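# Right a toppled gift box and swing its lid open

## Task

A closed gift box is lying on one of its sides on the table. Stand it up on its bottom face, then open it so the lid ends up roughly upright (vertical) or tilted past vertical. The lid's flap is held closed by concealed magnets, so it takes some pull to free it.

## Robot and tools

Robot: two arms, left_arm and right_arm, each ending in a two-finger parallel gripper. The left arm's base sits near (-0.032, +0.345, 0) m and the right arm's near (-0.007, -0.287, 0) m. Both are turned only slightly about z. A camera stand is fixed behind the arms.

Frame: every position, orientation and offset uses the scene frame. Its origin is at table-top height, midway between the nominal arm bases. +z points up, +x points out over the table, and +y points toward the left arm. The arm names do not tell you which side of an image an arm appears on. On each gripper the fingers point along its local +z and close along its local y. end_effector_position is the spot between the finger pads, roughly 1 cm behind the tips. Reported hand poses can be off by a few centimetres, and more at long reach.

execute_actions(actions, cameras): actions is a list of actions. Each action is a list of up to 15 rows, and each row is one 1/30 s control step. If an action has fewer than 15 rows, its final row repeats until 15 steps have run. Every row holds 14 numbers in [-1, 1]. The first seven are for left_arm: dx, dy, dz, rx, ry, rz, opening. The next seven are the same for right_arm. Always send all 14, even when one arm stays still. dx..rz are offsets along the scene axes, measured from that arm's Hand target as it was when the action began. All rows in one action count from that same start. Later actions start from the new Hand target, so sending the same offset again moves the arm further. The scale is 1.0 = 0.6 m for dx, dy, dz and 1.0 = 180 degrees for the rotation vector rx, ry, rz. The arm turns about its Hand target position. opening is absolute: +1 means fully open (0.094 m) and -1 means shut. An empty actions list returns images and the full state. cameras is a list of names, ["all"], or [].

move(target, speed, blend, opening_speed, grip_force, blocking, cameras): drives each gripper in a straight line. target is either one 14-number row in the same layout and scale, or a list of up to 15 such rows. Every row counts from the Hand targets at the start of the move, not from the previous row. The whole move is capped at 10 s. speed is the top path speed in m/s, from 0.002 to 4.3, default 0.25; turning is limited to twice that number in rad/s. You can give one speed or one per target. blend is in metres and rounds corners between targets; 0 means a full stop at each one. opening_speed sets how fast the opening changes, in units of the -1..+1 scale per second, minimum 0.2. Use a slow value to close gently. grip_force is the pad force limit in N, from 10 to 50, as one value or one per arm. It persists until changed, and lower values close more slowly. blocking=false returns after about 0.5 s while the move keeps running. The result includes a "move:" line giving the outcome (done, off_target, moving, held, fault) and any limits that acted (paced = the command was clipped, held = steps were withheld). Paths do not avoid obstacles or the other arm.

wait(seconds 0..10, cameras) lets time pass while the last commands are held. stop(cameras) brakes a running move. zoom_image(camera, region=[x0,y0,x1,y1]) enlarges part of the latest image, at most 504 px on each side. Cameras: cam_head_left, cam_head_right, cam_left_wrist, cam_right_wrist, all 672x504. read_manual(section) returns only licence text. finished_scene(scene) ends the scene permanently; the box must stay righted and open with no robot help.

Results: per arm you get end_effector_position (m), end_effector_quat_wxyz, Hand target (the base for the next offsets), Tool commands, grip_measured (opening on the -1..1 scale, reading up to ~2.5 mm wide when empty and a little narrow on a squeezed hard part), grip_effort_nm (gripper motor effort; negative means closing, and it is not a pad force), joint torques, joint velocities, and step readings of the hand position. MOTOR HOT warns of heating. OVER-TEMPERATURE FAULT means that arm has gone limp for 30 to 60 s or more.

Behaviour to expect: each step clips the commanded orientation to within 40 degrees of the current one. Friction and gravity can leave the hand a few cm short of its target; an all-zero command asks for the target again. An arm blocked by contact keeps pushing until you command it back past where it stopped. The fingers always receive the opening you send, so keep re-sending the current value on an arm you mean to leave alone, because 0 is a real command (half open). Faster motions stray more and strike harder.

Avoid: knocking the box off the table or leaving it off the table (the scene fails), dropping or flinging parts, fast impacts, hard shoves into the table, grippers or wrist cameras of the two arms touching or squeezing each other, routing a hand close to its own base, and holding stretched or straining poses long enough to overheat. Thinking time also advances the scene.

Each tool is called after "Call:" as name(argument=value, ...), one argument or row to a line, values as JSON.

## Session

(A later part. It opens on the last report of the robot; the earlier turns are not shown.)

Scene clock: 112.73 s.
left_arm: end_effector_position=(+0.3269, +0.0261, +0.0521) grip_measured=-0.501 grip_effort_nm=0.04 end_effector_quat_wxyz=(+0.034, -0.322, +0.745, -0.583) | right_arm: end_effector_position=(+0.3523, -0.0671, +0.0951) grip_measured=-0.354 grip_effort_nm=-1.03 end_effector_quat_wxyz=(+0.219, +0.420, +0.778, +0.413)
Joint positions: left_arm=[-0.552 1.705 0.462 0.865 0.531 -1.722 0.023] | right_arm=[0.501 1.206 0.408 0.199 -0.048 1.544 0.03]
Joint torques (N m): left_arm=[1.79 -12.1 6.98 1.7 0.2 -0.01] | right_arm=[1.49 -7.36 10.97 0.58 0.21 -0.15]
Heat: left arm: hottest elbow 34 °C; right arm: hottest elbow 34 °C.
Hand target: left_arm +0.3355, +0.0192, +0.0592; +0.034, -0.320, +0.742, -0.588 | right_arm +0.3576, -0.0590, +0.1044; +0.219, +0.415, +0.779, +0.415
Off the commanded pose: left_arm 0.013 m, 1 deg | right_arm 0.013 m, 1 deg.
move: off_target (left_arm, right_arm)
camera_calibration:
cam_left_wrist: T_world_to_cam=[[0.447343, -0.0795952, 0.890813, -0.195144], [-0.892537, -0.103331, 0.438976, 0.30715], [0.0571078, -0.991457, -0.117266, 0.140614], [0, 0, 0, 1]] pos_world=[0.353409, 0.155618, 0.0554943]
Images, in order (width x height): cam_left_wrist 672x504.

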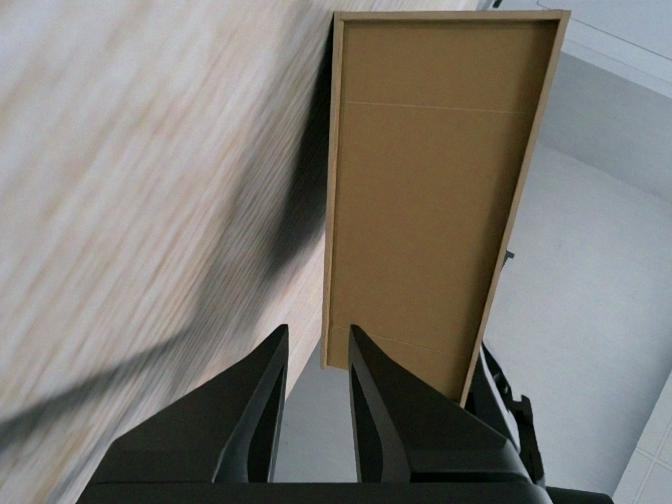

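Call:
move(
  target=[0.014,-0.03,-0.009,0,0,0,-0.5,0,0,0,0,0,0,-0.5],
  speed=0.06,
  cameras=["cam_left_wrist"],
)

Call:
zoom_image(
  camera="cam_left_wrist",
  region=[220, 180, 420, 380],
)

Scene clock: 114.97 s.
left_arm: end_effector_position=(+0.3382, +0.0123, +0.0523) grip_measured=-0.501 grip_effort_nm=0.04 end_effector_quat_wxyz=(+0.038, -0.322, +0.743, -0.585) | right_arm: end_effector_position=(+0.3523, -0.0673, +0.0952) grip_measured=-0.354 grip_effort_nm=-1.02 end_effector_quat_wxyz=(+0.220, +0.419, +0.778, +0.412)
Joint positions: left_arm=[-0.571 1.735 0.505 0.864 0.509 -1.731 0.023] | right_arm=[0.501 1.206 0.408 0.198 -0.047 1.543 0.03]
Joint torques (N m): left_arm=[0.97 -11.4 7.27 1.91 -0.07 -0.02] | right_arm=[1.44 -7.41 11.02 0.64 0.17 -0.14]
Heat: left arm: hottest elbow 34 °C; right arm: hottest elbow 34 °C.
Hand target: left_arm +0.3439, +0.0013, +0.0537; +0.034, -0.320, +0.742, -0.588 | right_arm +0.3576, -0.0590, +0.1045; +0.219, +0.415, +0.779, +0.416
Off the commanded pose: left_arm 0.013 m, 1 deg | right_arm 0.014 m, 1 deg.
move: off_target (left_arm, right_arm)
camera_calibration:
cam_left_wrist: T_world_to_cam=[[0.440627, -0.0739358, 0.89464, -0.199407], [-0.895516, -0.105532, 0.432336, 0.317135], [0.062448, -0.991664, -0.112711, 0.124228], [0, 0, 0, 1]] pos_world=[0.364105, 0.141917, 0.0552902]
Images, in order (width x height): cam_left_wrist 672x504.

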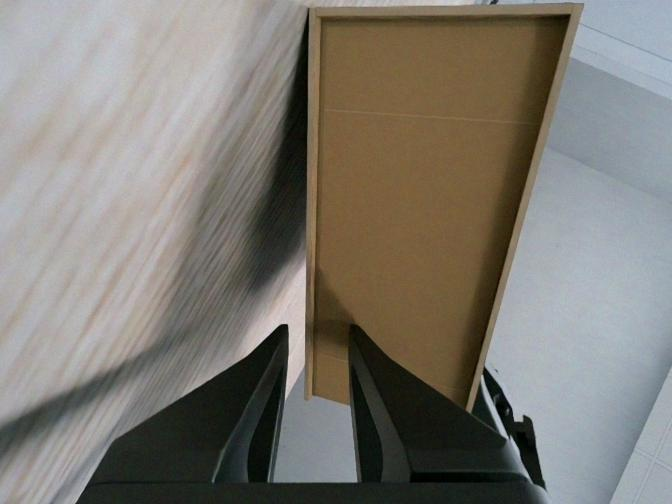

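Scaled by 2.520 from the camera's 672x504 image, which has a finer 960x720 frame.

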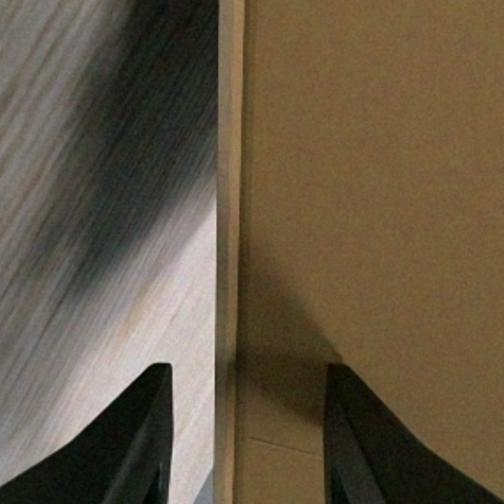

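Call:
move(
  target=[
    [0.0025,-0.0095,-0.005,0,0,0,-0.5,0,0,0,0,0,0,-0.5],
    [0.0025,-0.0095,-0.005,0,0,0,-1,0,0,0,0,0,0,-0.5],
  ],
  speed=0.05,
  opening_speed=0.4,
  cameras=["cam_left_wrist"],
)

Call:
zoom_image(
  camera="cam_left_wrist",
  region=[220, 180, 420, 380],
)

Scene clock: 118.17 s.
left_arm: end_effector_position=(+0.3387, +0.0077, +0.0471) grip_measured=-0.984 grip_effort_nm=-0.91 end_effector_quat_wxyz=(+0.035, -0.324, +0.745, -0.582) | right_arm: end_effector_position=(+0.3525, -0.0675, +0.0952) grip_measured=-0.354 grip_effort_nm=-1.02 end_effector_quat_wxyz=(+0.221, +0.419, +0.778, +0.412)
Joint positions: left_arm=[-0.582 1.752 0.515 0.864 0.499 -1.736 0.001] | right_arm=[0.501 1.206 0.408 0.198 -0.045 1.543 0.03]
Joint torques (N m): left_arm=[0.97 -11.63 7.35 2.17 -0.07 -0.04] | right_arm=[1.38 -7.3 10.99 0.61 0.11 -0.14]
Heat: left arm: hottest elbow 34 °C; right arm: hottest elbow 35 °C.
Hand target: left_arm +0.3452, -0.0045, +0.0507; +0.033, -0.320, +0.742, -0.588 | right_arm +0.3576, -0.0590, +0.1044; +0.219, +0.415, +0.779, +0.415
Off the commanded pose: left_arm 0.014 m, 1 deg | right_arm 0.014 m, 1 deg.
move: off_target (left_arm, right_arm); target 2's new opening was sent with left_arm's hand 0.017 m and 1 deg from that target
camera_calibration:
cam_left_wrist: T_world_to_cam=[[0.448758, -0.0780624, 0.890237, -0.197808], [-0.8915, -0.108217, 0.439905, 0.317603], [0.0619985, -0.991058, -0.118156, 0.119457], [0, 0, 0, 1]] pos_world=[0.364505, 0.137317, 0.0504951]
Images, in order (width x height): cam_left_wrist 672x504.

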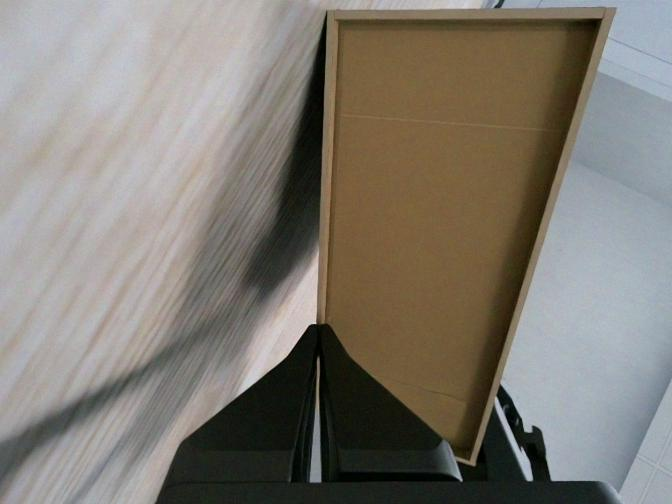

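Scaled by 2.520 from the camera's 672x504 image, which has a finer 960x720 frame.

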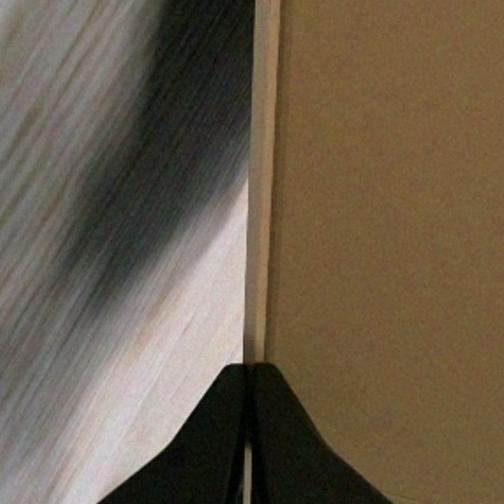

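Call:
move(
  target=[0,0,0,0,0,0,-1,0.0205,0.0135,0.065,-0.0459,0.0696,0,-0.5],
  speed=0.08,
  cameras=["all"],
)

Call:
zoom_image(
  camera="cam_head_left",
  region=[270, 180, 410, 300],
)

Scene clock: 121.77 s.
left_arm: end_effector_position=(+0.3346, +0.0022, +0.0474) grip_measured=-0.984 grip_effort_nm=-0.91 end_effector_quat_wxyz=(+0.030, -0.319, +0.747, -0.583) | right_arm: end_effector_position=(+0.3711, -0.0585, +0.1458) grip_measured=-0.383 grip_effort_nm=-1.02 end_effector_quat_wxyz=(+0.174, +0.445, +0.818, +0.322)
Joint positions: left_arm=[-0.595 1.754 0.518 0.864 0.502 -1.738 0.001] | right_arm=[0.503 1.167 0.683 -0.339 -0.031 1.541 0.029]
Joint torques (N m): left_arm=[1.9 -11.63 7.19 2.17 -0.21 -0.03] | right_arm=[1.73 -6.53 12.03 -0.17 0.03 -0.14]
Heat: left arm: hottest elbow 34 °C; right arm: hottest elbow 35 °C.
Hand target: left_arm +0.3454, -0.0045, +0.0508; +0.034, -0.320, +0.742, -0.588 | right_arm +0.3700, -0.0510, +0.1434; +0.162, +0.442, +0.826, +0.311
Off the commanded pose: left_arm 0.013 m, 1 deg | right_arm 0.008 m, 2 deg.
move: off_target (left_arm)
camera_calibration:
cam_left_wrist: T_world_to_cam=[[0.448098, -0.0830692, 0.890116, -0.196561], [-0.892769, -0.0934792, 0.44071, 0.313632], [0.046598, -0.99215, -0.11605, 0.119366], [0, 0, 0, 1]] pos_world=[0.362517, 0.131419, 0.0505933]
cam_right_wrist: T_world_to_cam=[[-0.565965, -0.440899, -0.696629, 0.281517], [-0.763954, 0.598131, 0.242103, 0.324413], [0.309932, 0.669215, -0.675347, 0.143899], [0, 0, 0, 1]] pos_world=[0.362567, -0.16622, 0.214753]

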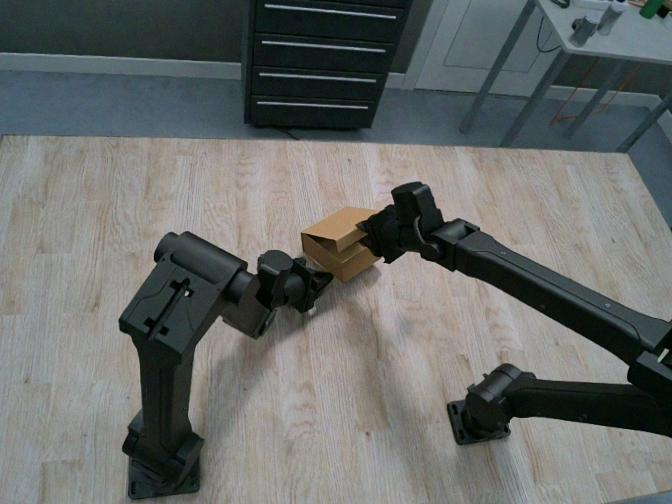

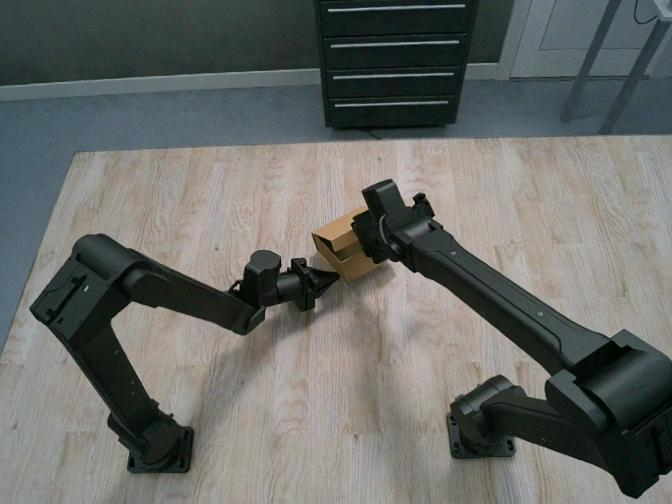

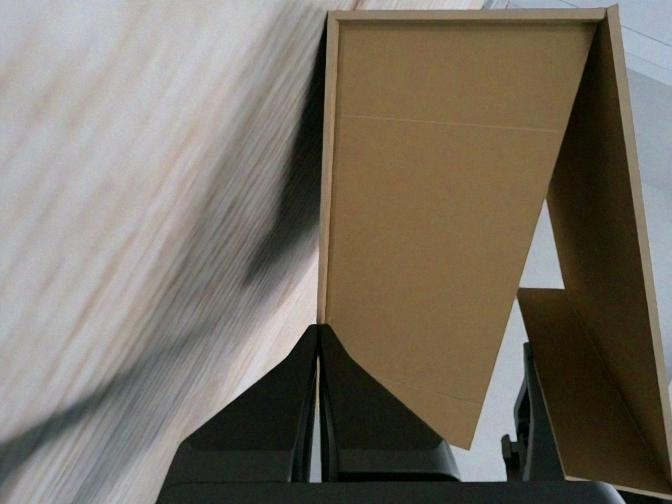

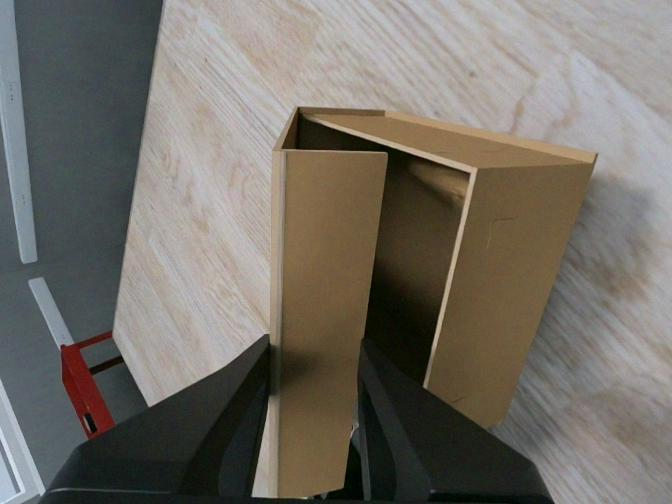

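Scaled by 3.600 from the camera's 672x504 image, which has a finer 960x720 frame.

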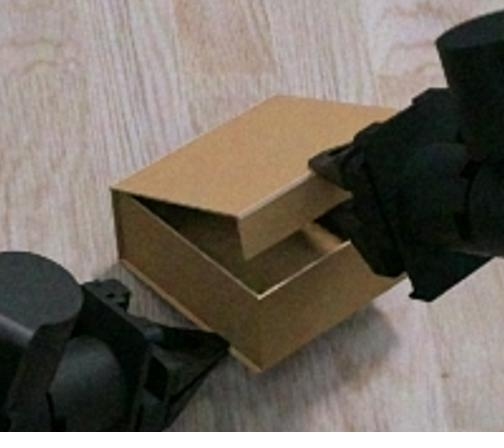

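Call:
move(
  target=[
    [-0.003,-0.002,-0.018,0.0184,-0.0278,0,-1,-0.004,-0.0028,0,0,0,0,-0.5],
    [-0.003,-0.002,-0.018,0.0184,-0.0278,0,-0.2,-0.004,-0.0028,0,0,0,0,-0.5],
  ],
  speed=0.05,
  opening_speed=0.4,
  cameras=["all"],
)

Call:
zoom_image(
  camera="cam_head_left",
  region=[270, 180, 410, 300],
)

Scene clock: 128.17 s.
left_arm: end_effector_position=(+0.3374, +0.0034, +0.0338) grip_measured=-0.202 grip_effort_nm=0.06 end_effector_quat_wxyz=(+0.067, -0.305, +0.760, -0.570) | right_arm: end_effector_position=(+0.3725, -0.0607, +0.1462) grip_measured=-0.384 grip_effort_nm=-1.02 end_effector_quat_wxyz=(+0.180, +0.447, +0.816, +0.318)
Joint positions: left_arm=[-0.607 1.787 0.518 0.882 0.445 -1.661 0.037] | right_arm=[0.503 1.166 0.683 -0.339 -0.016 1.541 0.029]
Joint torques (N m): left_arm=[1.44 -12.16 6.27 2.81 -0.07 0.13] | right_arm=[1.67 -7.18 11.41 -0.25 -0.55 -0.14]
Heat: left arm: hottest elbow 34 °C; right arm: hottest elbow 36 °C.
Hand target: left_arm +0.3435, -0.0058, +0.0399; +0.075, -0.293, +0.756, -0.580 | right_arm +0.3676, -0.0527, +0.1434; +0.162, +0.442, +0.826, +0.311
Off the commanded pose: left_arm 0.013 m, 2 deg | right_arm 0.010 m, 3 deg.
move: off_target (left_arm, right_arm)
camera_calibration:
cam_left_wrist: T_world_to_cam=[[0.392995, -0.130379, 0.910251, -0.167429], [-0.916868, -0.130977, 0.377092, 0.332657], [0.0700573, -0.982775, -0.171013, 0.112717], [0, 0, 0, 1]] pos_world=[0.362905, 0.132516, 0.0462363]
cam_right_wrist: T_world_to_cam=[[-0.566112, -0.441422, -0.696178, 0.281557], [-0.7592, 0.608215, 0.231711, 0.327072], [0.321144, 0.659713, -0.679445, 0.141017], [0, 0, 0, 1]] pos_world=[0.362419, -0.167675, 0.216041]

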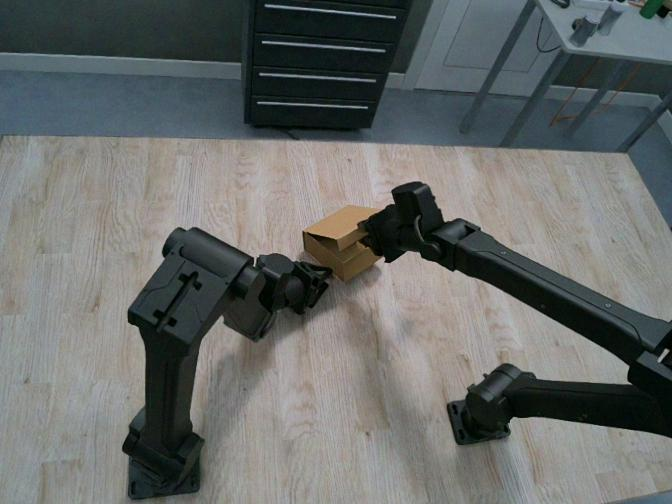

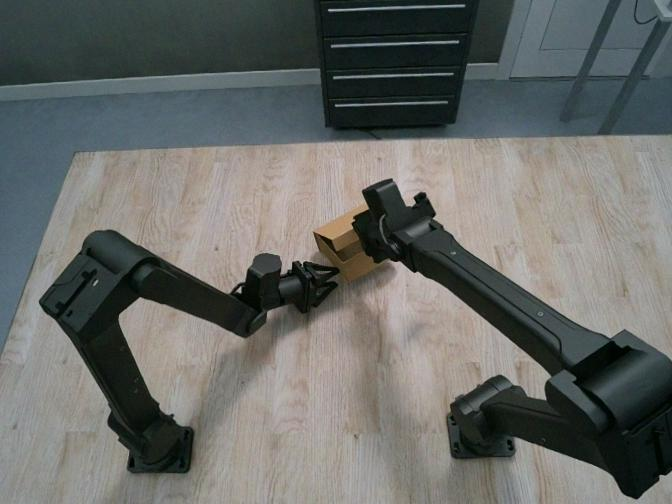

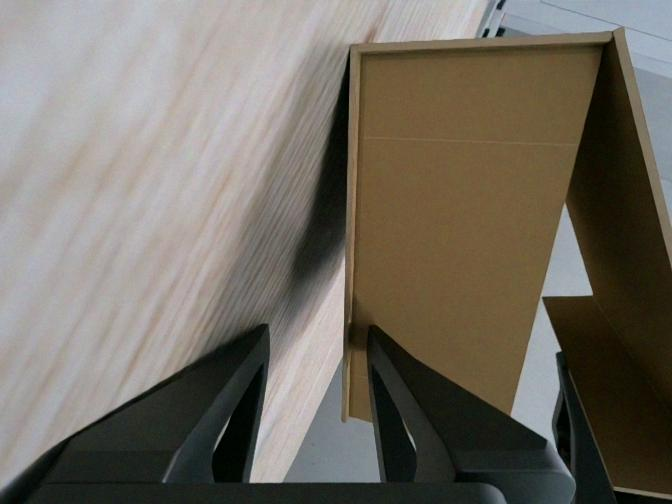

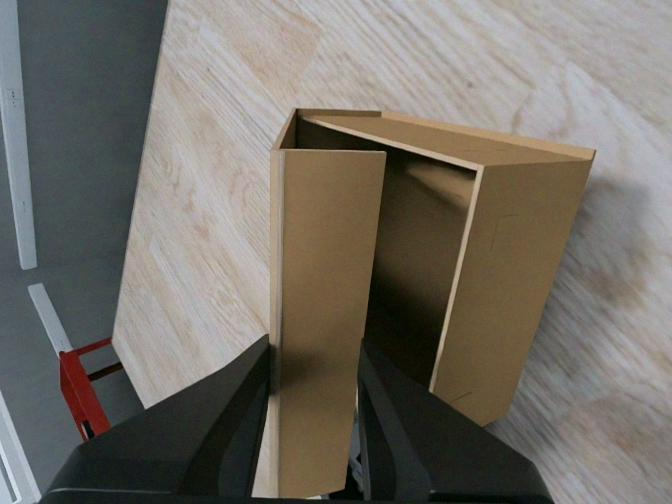

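Scaled by 3.600 from the camera's 672x504 image, which has a finer 960x720 frame.

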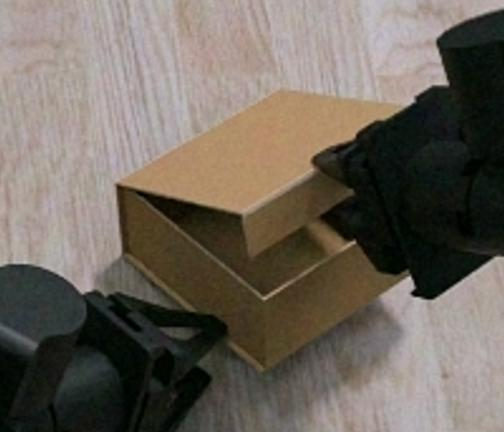

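Call:
move(
  target=[
    [-0.037,0.056,0.0,0,0,0,-0.2,0,0,0,0,0,0,-0.5],
    [-0.037,0.056,0.1,0.1124,-0.019,0,-1,-0.0245,-0.0162,-0.0745,0.0612,-0.0928,0,-0.5],
  ],
  speed=[0.1,0.1],
  cameras=["all"],
)

Call:
zoom_image(
  camera="cam_head_left",
  region=[270, 180, 410, 300],
)

Scene clock: 135.30 s.
left_arm: end_effector_position=(+0.3115, +0.0422, +0.0835) grip_measured=-0.991 grip_effort_nm=-0.50 end_effector_quat_wxyz=(+0.139, -0.271, +0.846, -0.437) | right_arm: end_effector_position=(+0.3585, -0.0630, +0.1132) grip_measured=-0.392 grip_effort_nm=-1.02 end_effector_quat_wxyz=(+0.248, +0.402, +0.753, +0.458)
Joint positions: left_arm=[-0.632 1.359 0.512 0.201 0.268 -1.375 0] | right_arm=[0.503 1.208 0.378 0.356 -0.046 1.541 0.029]
Joint torques (N m): left_arm=[0.91 -9.88 11.33 1.42 -0.11 0.14] | right_arm=[0.97 -5.36 7.13 1.95 -0.05 -0.11]
Heat: left arm: hottest elbow 35 °C; right arm: hottest elbow 36 °C.
Hand target: left_arm +0.3214, +0.0278, +0.1001; +0.148, -0.258, +0.844, -0.447 | right_arm +0.3529, -0.0624, +0.0987; +0.237, +0.405, +0.760, +0.449
Off the commanded pose: left_arm 0.024 m, 2 deg | right_arm 0.016 m, 2 deg.
move: off_target (left_arm, right_arm); target 2's new opening was sent with left_arm's hand 0.024 m and 2 deg from that target
camera_calibration:
cam_left_wrist: T_world_to_cam=[[0.343768, -0.440789, 0.829173, -0.162233], [-0.935165, -0.240978, 0.259607, 0.315419], [0.0853801, -0.864659, -0.495051, 0.178518], [0, 0, 0, 1]] pos_world=[0.335498, 0.158855, 0.14101]
cam_right_wrist: T_world_to_cam=[[-0.323748, -0.297854, -0.898037, 0.194692], [-0.823643, 0.555822, 0.112578, 0.358755], [0.465617, 0.776109, -0.425271, 0.0513838], [0, 0, 0, 1]] pos_world=[0.334593, -0.181294, 0.156305]

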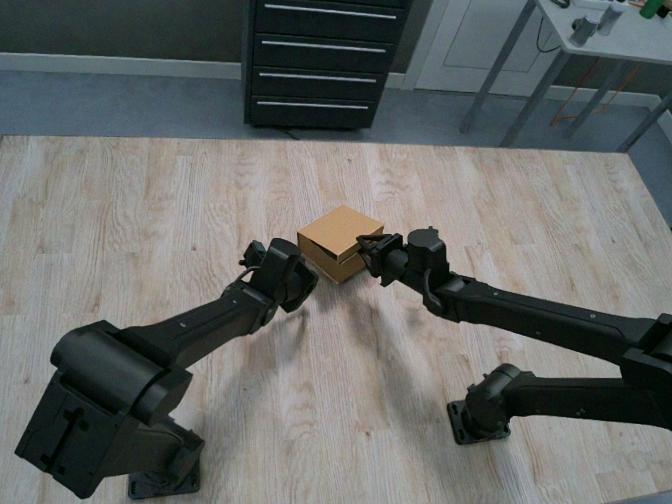

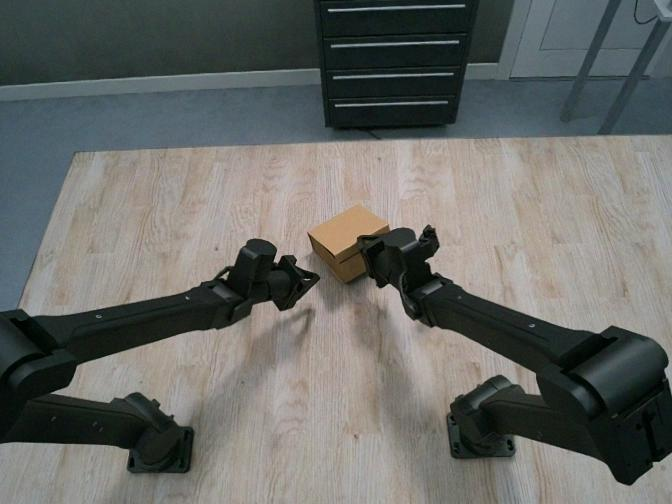

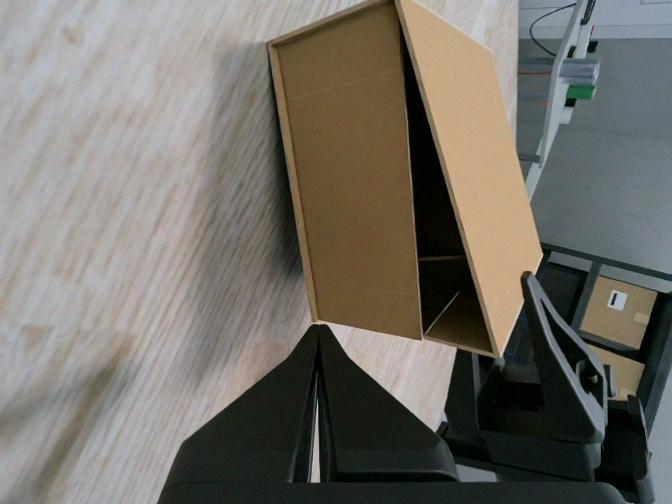

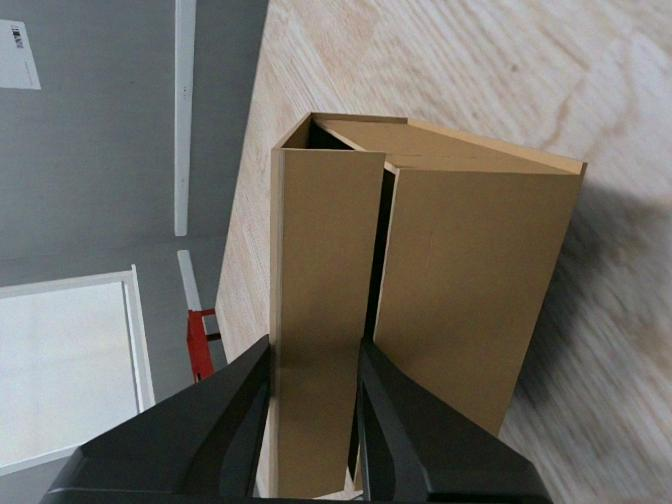

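Scaled by 3.600 from the camera's 672x504 image, which has a finer 960x720 frame.

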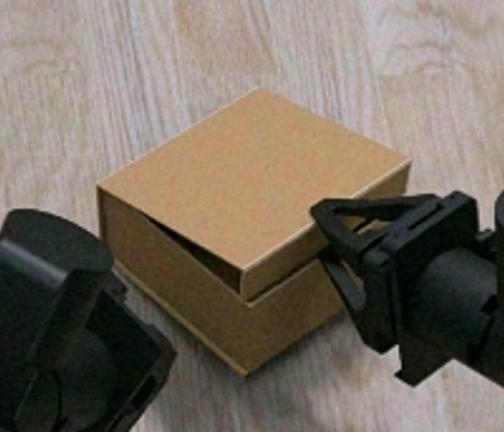

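Call:
move(
  target=[0.029,-0.0967,0.039,0,0,0,-1,0,0,0,0,0,0,-0.5],
  speed=0.12,
  cameras=["cam_left_wrist"],
)

Call:
zoom_image(
  camera="cam_left_wrist",
  region=[220, 180, 520, 400],
)

Scene clock: 143.17 s.
left_arm: end_effector_position=(+0.3245, -0.0052, +0.0992) grip_measured=-0.991 grip_effort_nm=-0.50 end_effector_quat_wxyz=(+0.143, -0.266, +0.853, -0.426) | right_arm: end_effector_position=(+0.3598, -0.0645, +0.1137) grip_measured=-0.392 grip_effort_nm=-1.02 end_effector_quat_wxyz=(+0.252, +0.404, +0.751, +0.457)
Joint positions: left_arm=[-0.722 1.416 0.641 0.123 0.188 -1.409 0] | right_arm=[0.501 1.208 0.378 0.358 -0.038 1.542 0.029]
Joint torques (N m): left_arm=[0.62 -10.34 13.71 1.69 -0.02 -0.05] | right_arm=[1.14 -5.54 7.12 1.87 -0.32 -0.11]
Heat: left arm: hottest elbow 37 °C; right arm: hottest elbow 35 °C.
Hand target: left_arm +0.3387, -0.0301, +0.1232; +0.148, -0.258, +0.844, -0.447 | right_arm +0.3528, -0.0624, +0.0987; +0.237, +0.405, +0.760, +0.449
Off the commanded pose: left_arm 0.038 m, 3 deg | right_arm 0.017 m, 2 deg.
move: off_target (left_arm, right_arm)
camera_calibration:
cam_left_wrist: T_world_to_cam=[[0.338588, -0.464975, 0.81802, -0.197962], [-0.937441, -0.241545, 0.25072, 0.313674], [0.0810094, -0.851736, -0.517671, 0.147849], [0, 0, 0, 1]] pos_world=[0.349102, 0.109647, 0.15983]
Images, in order (width x height): cam_left_wrist 672x504.

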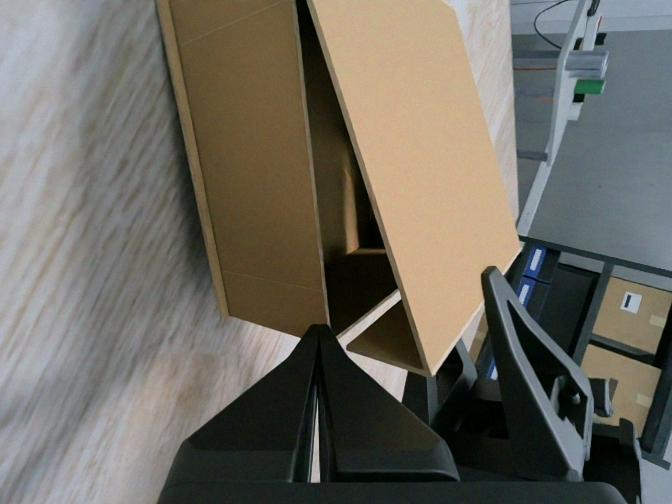

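Scaled by 1.680 from the camera's 672x504 image, which has a finer 960x720 frame.

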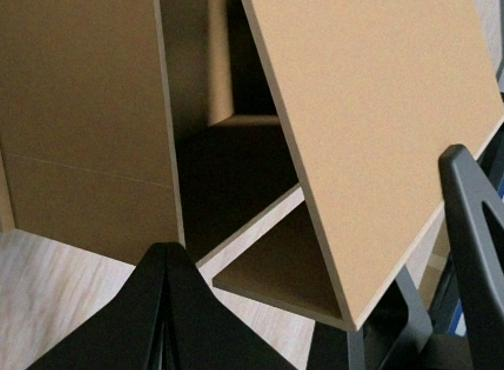

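Call:
move(
  target=[0.0085,-0.0488,-0.012,0,0,0,-1,0,0,0,0,0,0,-0.5],
  speed=0.1,
  cameras=["cam_left_wrist","cam_right_wrist"],
)

Call:
zoom_image(
  camera="cam_left_wrist",
  region=[220, 180, 520, 400],
)

Scene clock: 146.17 s.
left_arm: end_effector_position=(+0.3215, -0.0169, +0.0761) grip_measured=-0.991 grip_effort_nm=-0.50 end_effector_quat_wxyz=(+0.136, -0.277, +0.861, -0.405) | right_arm: end_effector_position=(+0.3627, -0.0690, +0.1141) grip_measured=-0.392 grip_effort_nm=-1.02 end_effector_quat_wxyz=(+0.258, +0.410, +0.748, +0.455)
Joint positions: left_arm=[-0.757 1.481 0.66 0.123 0.146 -1.437 0] | right_arm=[0.493 1.208 0.378 0.36 -0.028 1.542 0.029]
Joint torques (N m): left_arm=[0.09 -11.46 15.58 2.44 0.17 -0.03] | right_arm=[1.79 -5.6 7.13 1.68 -0.72 -0.11]
Heat: left arm: hottest elbow 38 °C; right arm: hottest elbow 35 °C.
Hand target: left_arm +0.3439, -0.0594, +0.1161; +0.148, -0.258, +0.844, -0.447 | right_arm +0.3528, -0.0624, +0.0987; +0.237, +0.405, +0.760, +0.449
Off the commanded pose: left_arm 0.062 m, 6 deg | right_arm 0.019 m, 3 deg.
move: off_target (left_arm, right_arm)
camera_calibration:
cam_left_wrist: T_world_to_cam=[[0.373765, -0.489136, 0.788065, -0.19294], [-0.92452, -0.264786, 0.274136, 0.307593], [0.0745787, -0.831044, -0.551183, 0.131233], [0, 0, 0, 1]] pos_world=[0.346703, 0.0961333, 0.14006]
cam_right_wrist: T_world_to_cam=[[-0.325032, -0.292887, -0.899206, 0.195944], [-0.809613, 0.577584, 0.104518, 0.362796], [0.488755, 0.761981, -0.424858, 0.045044], [0, 0, 0, 1]] pos_world=[0.335396, -0.186478, 0.157412]
Images, in order (width x height): cam_left_wrist 672x504, cam_right_wrist 672x504.

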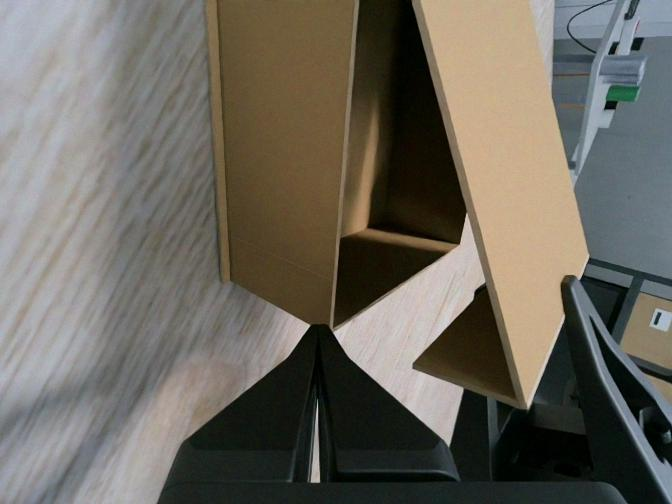

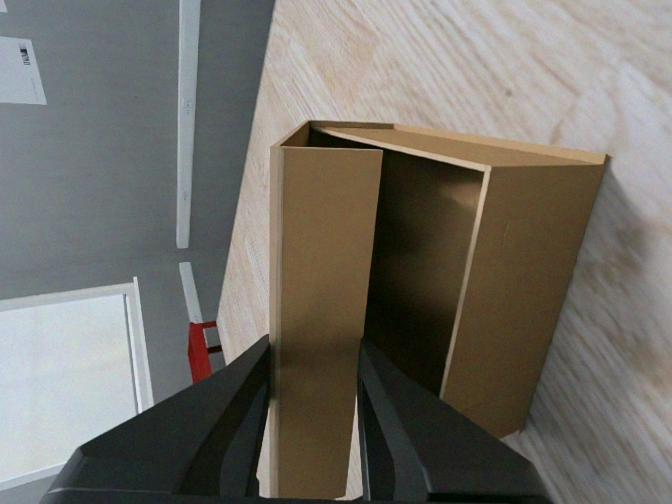

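Scaled by 1.680 from the camera's 672x504 image, which has a finer 960x720 frame.

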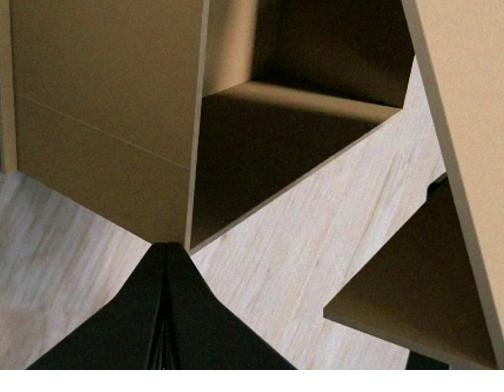

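Call:
move(
  target=[-0.034,0.062,-0.055,0,0,0,-1,0,0,0,0,0,0,-0.5],
  speed=0.1,
  cameras=["all"],
)

Call:
zoom_image(
  camera="cam_head_left",
  region=[270, 180, 410, 300],
)

Call:
zoom_image(
  camera="cam_head_right",
  region=[280, 180, 420, 300],
)

Scene clock: 148.47 s.
left_arm: end_effector_position=(+0.3241, -0.0258, +0.0905) grip_measured=-0.991 grip_effort_nm=-0.51 end_effector_quat_wxyz=(+0.147, -0.260, +0.842, -0.449) | right_arm: end_effector_position=(+0.3615, -0.0669, +0.1142) grip_measured=-0.392 grip_effort_nm=-1.02 end_effector_quat_wxyz=(+0.253, +0.407, +0.749, +0.458)
Joint positions: left_arm=[-0.757 1.481 0.638 0.246 0.175 -1.437 0] | right_arm=[0.493 1.208 0.378 0.36 -0.041 1.542 0.029]
Joint torques (N m): left_arm=[2.49 -11.11 6.98 2.65 0.1 0.15] | right_arm=[1.67 -5.48 7.15 1.72 -0.23 -0.12]
Heat: left arm: hottest elbow 38 °C; right arm: hottest elbow 35 °C.
Hand target: left_arm +0.3234, -0.0223, +0.0831; +0.148, -0.258, +0.844, -0.447 | right_arm +0.3528, -0.0624, +0.0987; +0.237, +0.405, +0.760, +0.449
Off the commanded pose: left_arm 0.008 m, 0 deg | right_arm 0.018 m, 2 deg.
move: off_target (right_arm)
camera_calibration:
cam_left_wrist: T_world_to_cam=[[0.312335, -0.430676, 0.846738, -0.193544], [-0.945934, -0.223089, 0.235456, 0.315143], [0.0874926, -0.8745, -0.47707, 0.11951], [0, 0, 0, 1]] pos_world=[0.348099, 0.091462, 0.146694]
cam_right_wrist: T_world_to_cam=[[-0.324097, -0.291751, -0.899912, 0.196136], [-0.815894, 0.567681, 0.109797, 0.361598], [0.478829, 0.769818, -0.422022, 0.04791], [0, 0, 0, 1]] pos_world=[0.335652, -0.184931, 0.157022]

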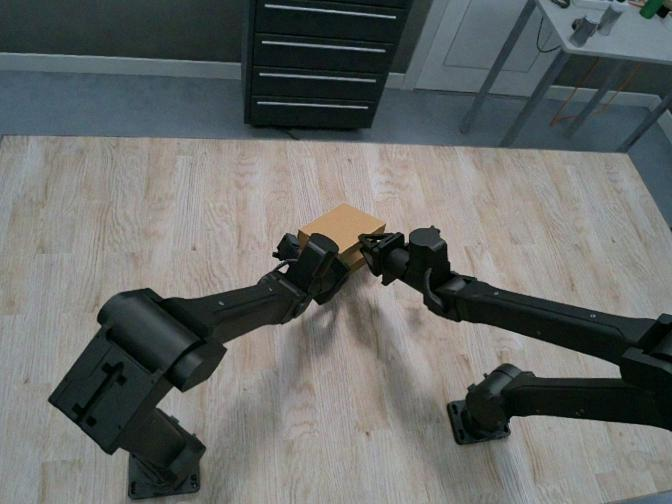

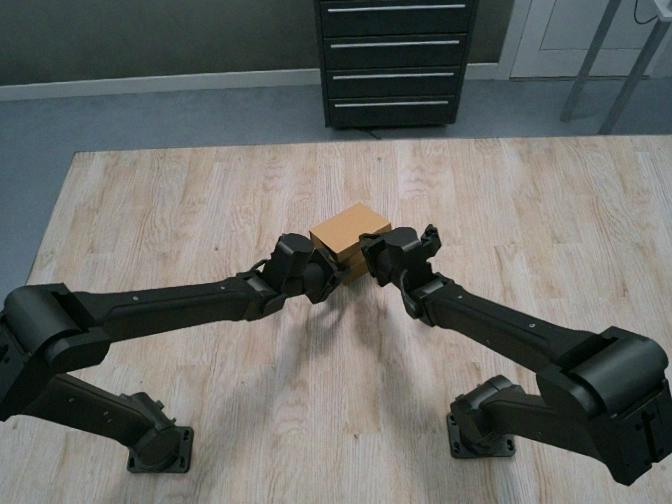

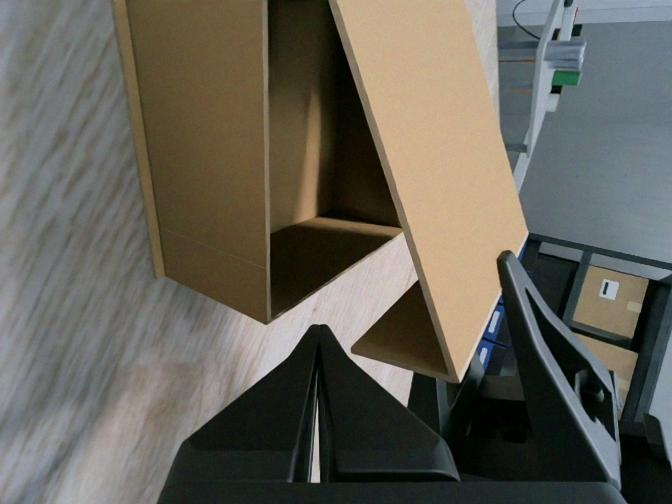

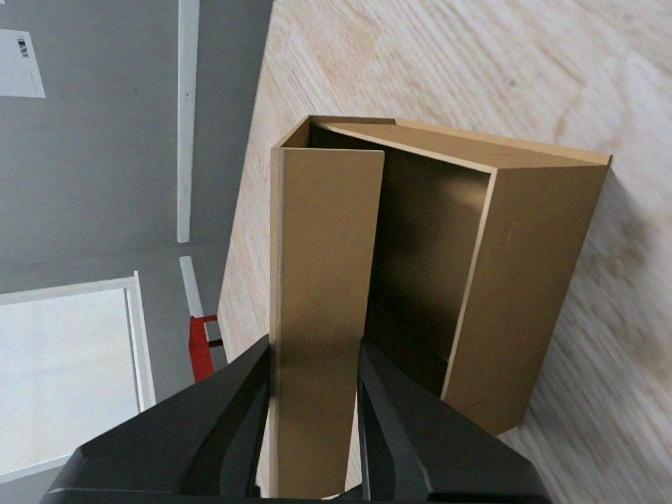

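Scaled by 3.600 from the camera's 672x504 image, which has a finer 960x720 frame.

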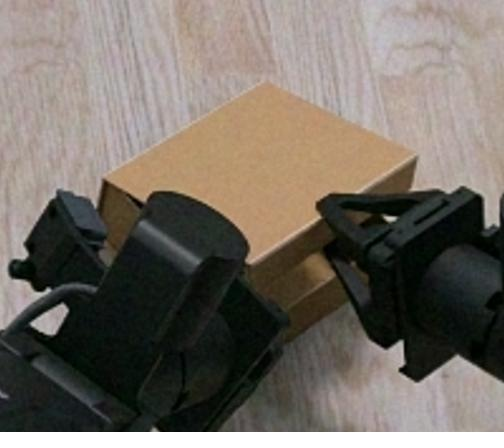

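Scaled by 3.600 from the camera's 672x504 image, which has a finer 960x720 frame.

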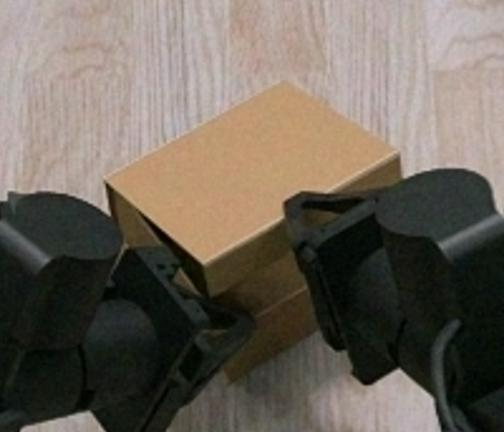

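Call:
move(
  target=[0,0,-0.06,0,0,0,-1,0,0,0,0,0,0,-0.5],
  speed=0.06,
  cameras=["all"],
)

Call:
zoom_image(
  camera="cam_head_right",
  region=[280, 180, 420, 300],
)

Scene clock: 151.10 s.
left_arm: end_effector_position=(+0.3269, -0.0321, +0.0732) grip_measured=-0.991 grip_effort_nm=-0.50 end_effector_quat_wxyz=(+0.151, -0.250, +0.833, -0.469) | right_arm: end_effector_position=(+0.3615, -0.0669, +0.1134) grip_measured=-0.392 grip_effort_nm=-1.02 end_effector_quat_wxyz=(+0.253, +0.407, +0.750, +0.457)
Joint positions: left_arm=[-0.758 1.558 0.618 0.389 0.189 -1.436 0] | right_arm=[0.493 1.21 0.378 0.36 -0.041 1.542 0.029]
Joint torques (N m): left_arm=[2.37 -9.23 5.74 2.24 -0.47 0.14] | right_arm=[1.79 -5.42 7.15 1.7 -0.23 -0.12]
Heat: left arm: hottest elbow 37 °C; right arm: hottest elbow 34 °C.
Hand target: left_arm +0.3234, -0.0222, +0.0471; +0.148, -0.258, +0.844, -0.447 | right_arm +0.3528, -0.0624, +0.0987; +0.237, +0.405, +0.760, +0.449
Off the commanded pose: left_arm 0.028 m, 3 deg | right_arm 0.018 m, 2 deg.
move: off_target (left_arm, right_arm)
camera_calibration:
cam_left_wrist: T_world_to_cam=[[0.281875, -0.403493, 0.870483, -0.173304], [-0.955296, -0.202374, 0.215533, 0.325594], [0.0891973, -0.892322, -0.442499, 0.101879], [0, 0, 0, 1]] pos_world=[0.350801, 0.0868734, 0.125763]
cam_right_wrist: T_world_to_cam=[[-0.32559, -0.292582, -0.899104, 0.195751], [-0.815913, 0.567457, 0.110805, 0.361561], [0.477783, 0.769668, -0.42348, 0.0481184], [0, 0, 0, 1]] pos_world=[0.335746, -0.184932, 0.156314]

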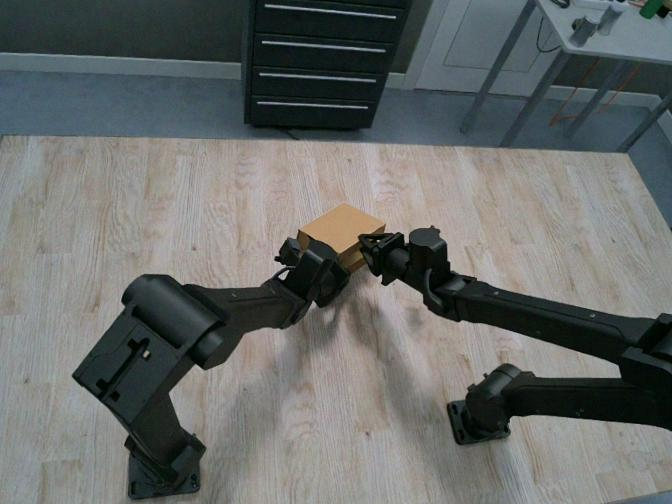

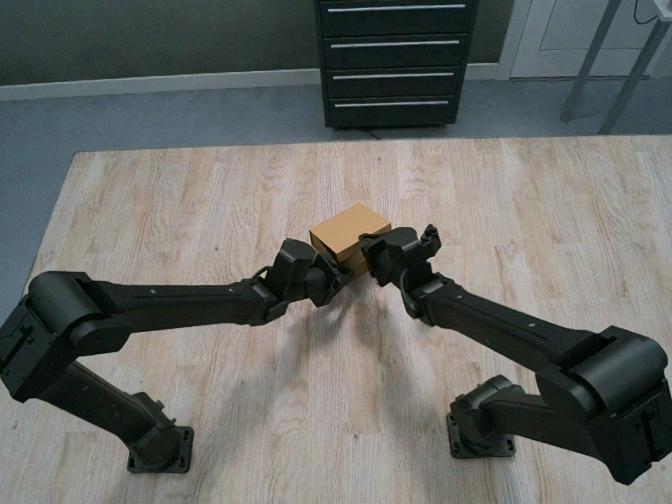

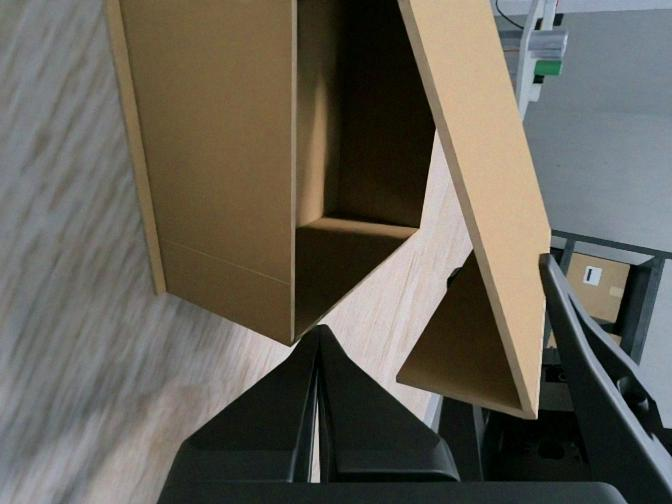

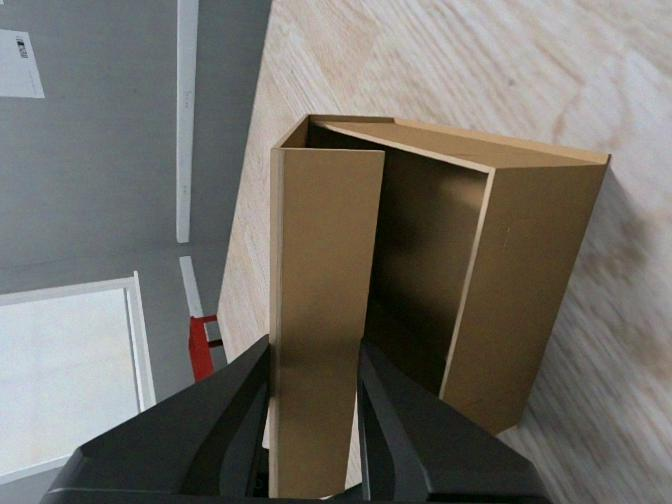

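Scaled by 3.600 from the camera's 672x504 image, which has a finer 960x720 frame.

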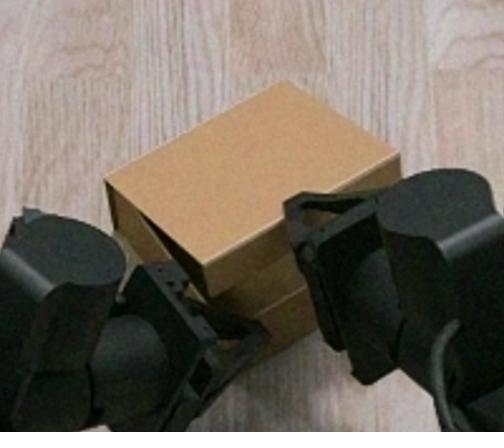

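Call:
move(
  target=[
    [0,0,0,0,0,0,-1,0.0503,0.016,0.1075,-0.0612,0.0928,0,-0.5],
    [0,0,0,0,0,0,-1,0.1052,0.0522,0.1627,-0.1223,0.1856,0,-0.5],
    [0,0,0,0,0,0,-1,0.1722,0.0965,0.192,-0.1835,0.2783,0,-0.5],
  ],
  speed=0.15,
  blend=[0.012,0.012,0],
  cameras=["all"],
)

Call:
zoom_image(
  camera="cam_head_left",
  region=[270, 160, 410, 300],
)

Scene clock: 157.80 s.
left_arm: end_effector_position=(+0.3255, -0.0337, +0.0730) grip_measured=-0.991 grip_effort_nm=-0.50 end_effector_quat_wxyz=(+0.150, -0.248, +0.834, -0.470) | right_arm: end_effector_position=(+0.4551, -0.0113, +0.2027) grip_measured=-0.392 grip_effort_nm=-1.02 end_effector_quat_wxyz=(-0.001, +0.483, +0.876, +0.013)
Joint positions: left_arm=[-0.762 1.56 0.618 0.392 0.19 -1.435 0] | right_arm=[0.505 1.743 1.634 -1.441 -0.016 1.541 0.029]
Joint torques (N m): left_arm=[2.49 -9.41 5.7 2.1 -0.53 0.13] | right_arm=[1.44 -15.68 13.49 -1.57 0.32 -0.19]
Heat: left arm: hottest elbow 37 °C; right arm: hottest elbow 35 °C.
Hand target: left_arm +0.3234, -0.0222, +0.0471; +0.148, -0.258, +0.844, -0.447 | right_arm +0.4561, -0.0044, +0.2138; +0.000, +0.473, +0.881, +0.010
Off the commanded pose: left_arm 0.028 m, 3 deg | right_arm 0.013 m, 1 deg.
move: off_target (left_arm, right_arm)
camera_calibration:
cam_left_wrist: T_world_to_cam=[[0.278638, -0.404347, 0.871128, -0.172419], [-0.956634, -0.197057, 0.214521, 0.324677], [0.0849207, -0.893125, -0.44172, 0.101678], [0, 0, 0, 1]] pos_world=[0.350005, 0.0850742, 0.125462]
cam_right_wrist: T_world_to_cam=[[-0.809125, -0.585757, -0.0469576, 0.366931], [-0.551989, 0.730203, 0.402631, 0.218985], [-0.201556, 0.351699, -0.914157, 0.402307], [0, 0, 0, 1]] pos_world=[0.498857, -0.0864619, 0.296832]

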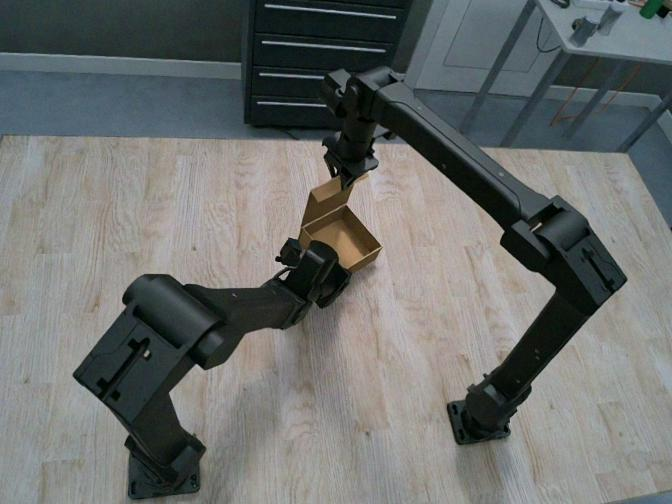

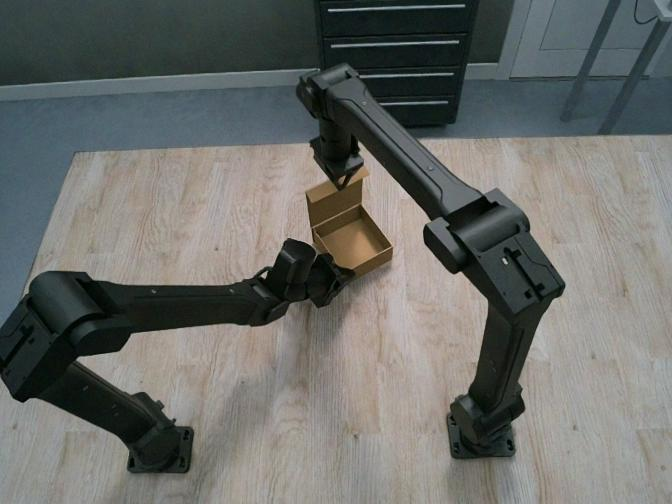

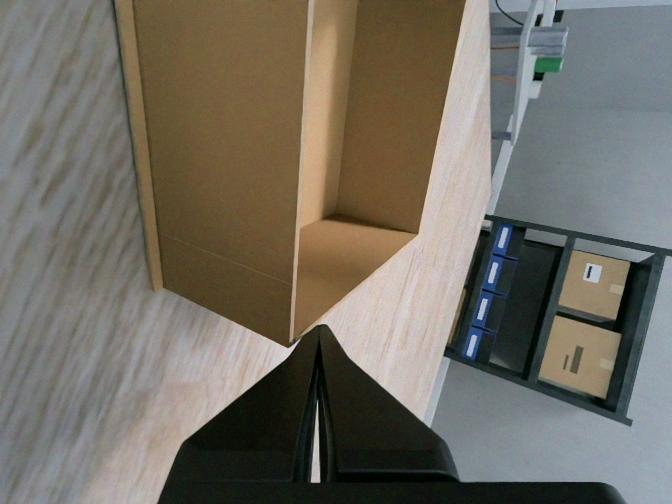

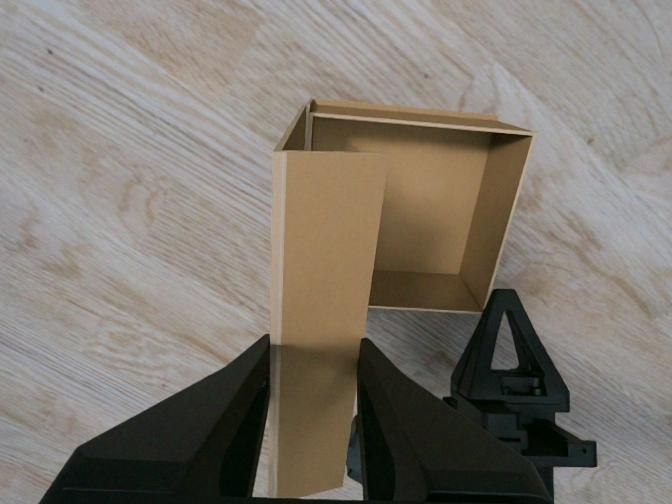

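Scaled by 3.600 from the camera's 672x504 image, which has a finer 960x720 frame.

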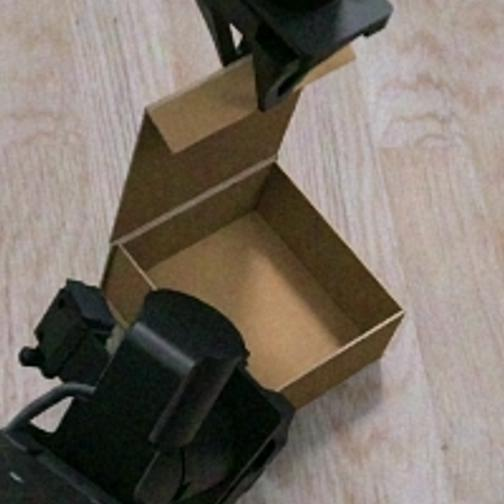

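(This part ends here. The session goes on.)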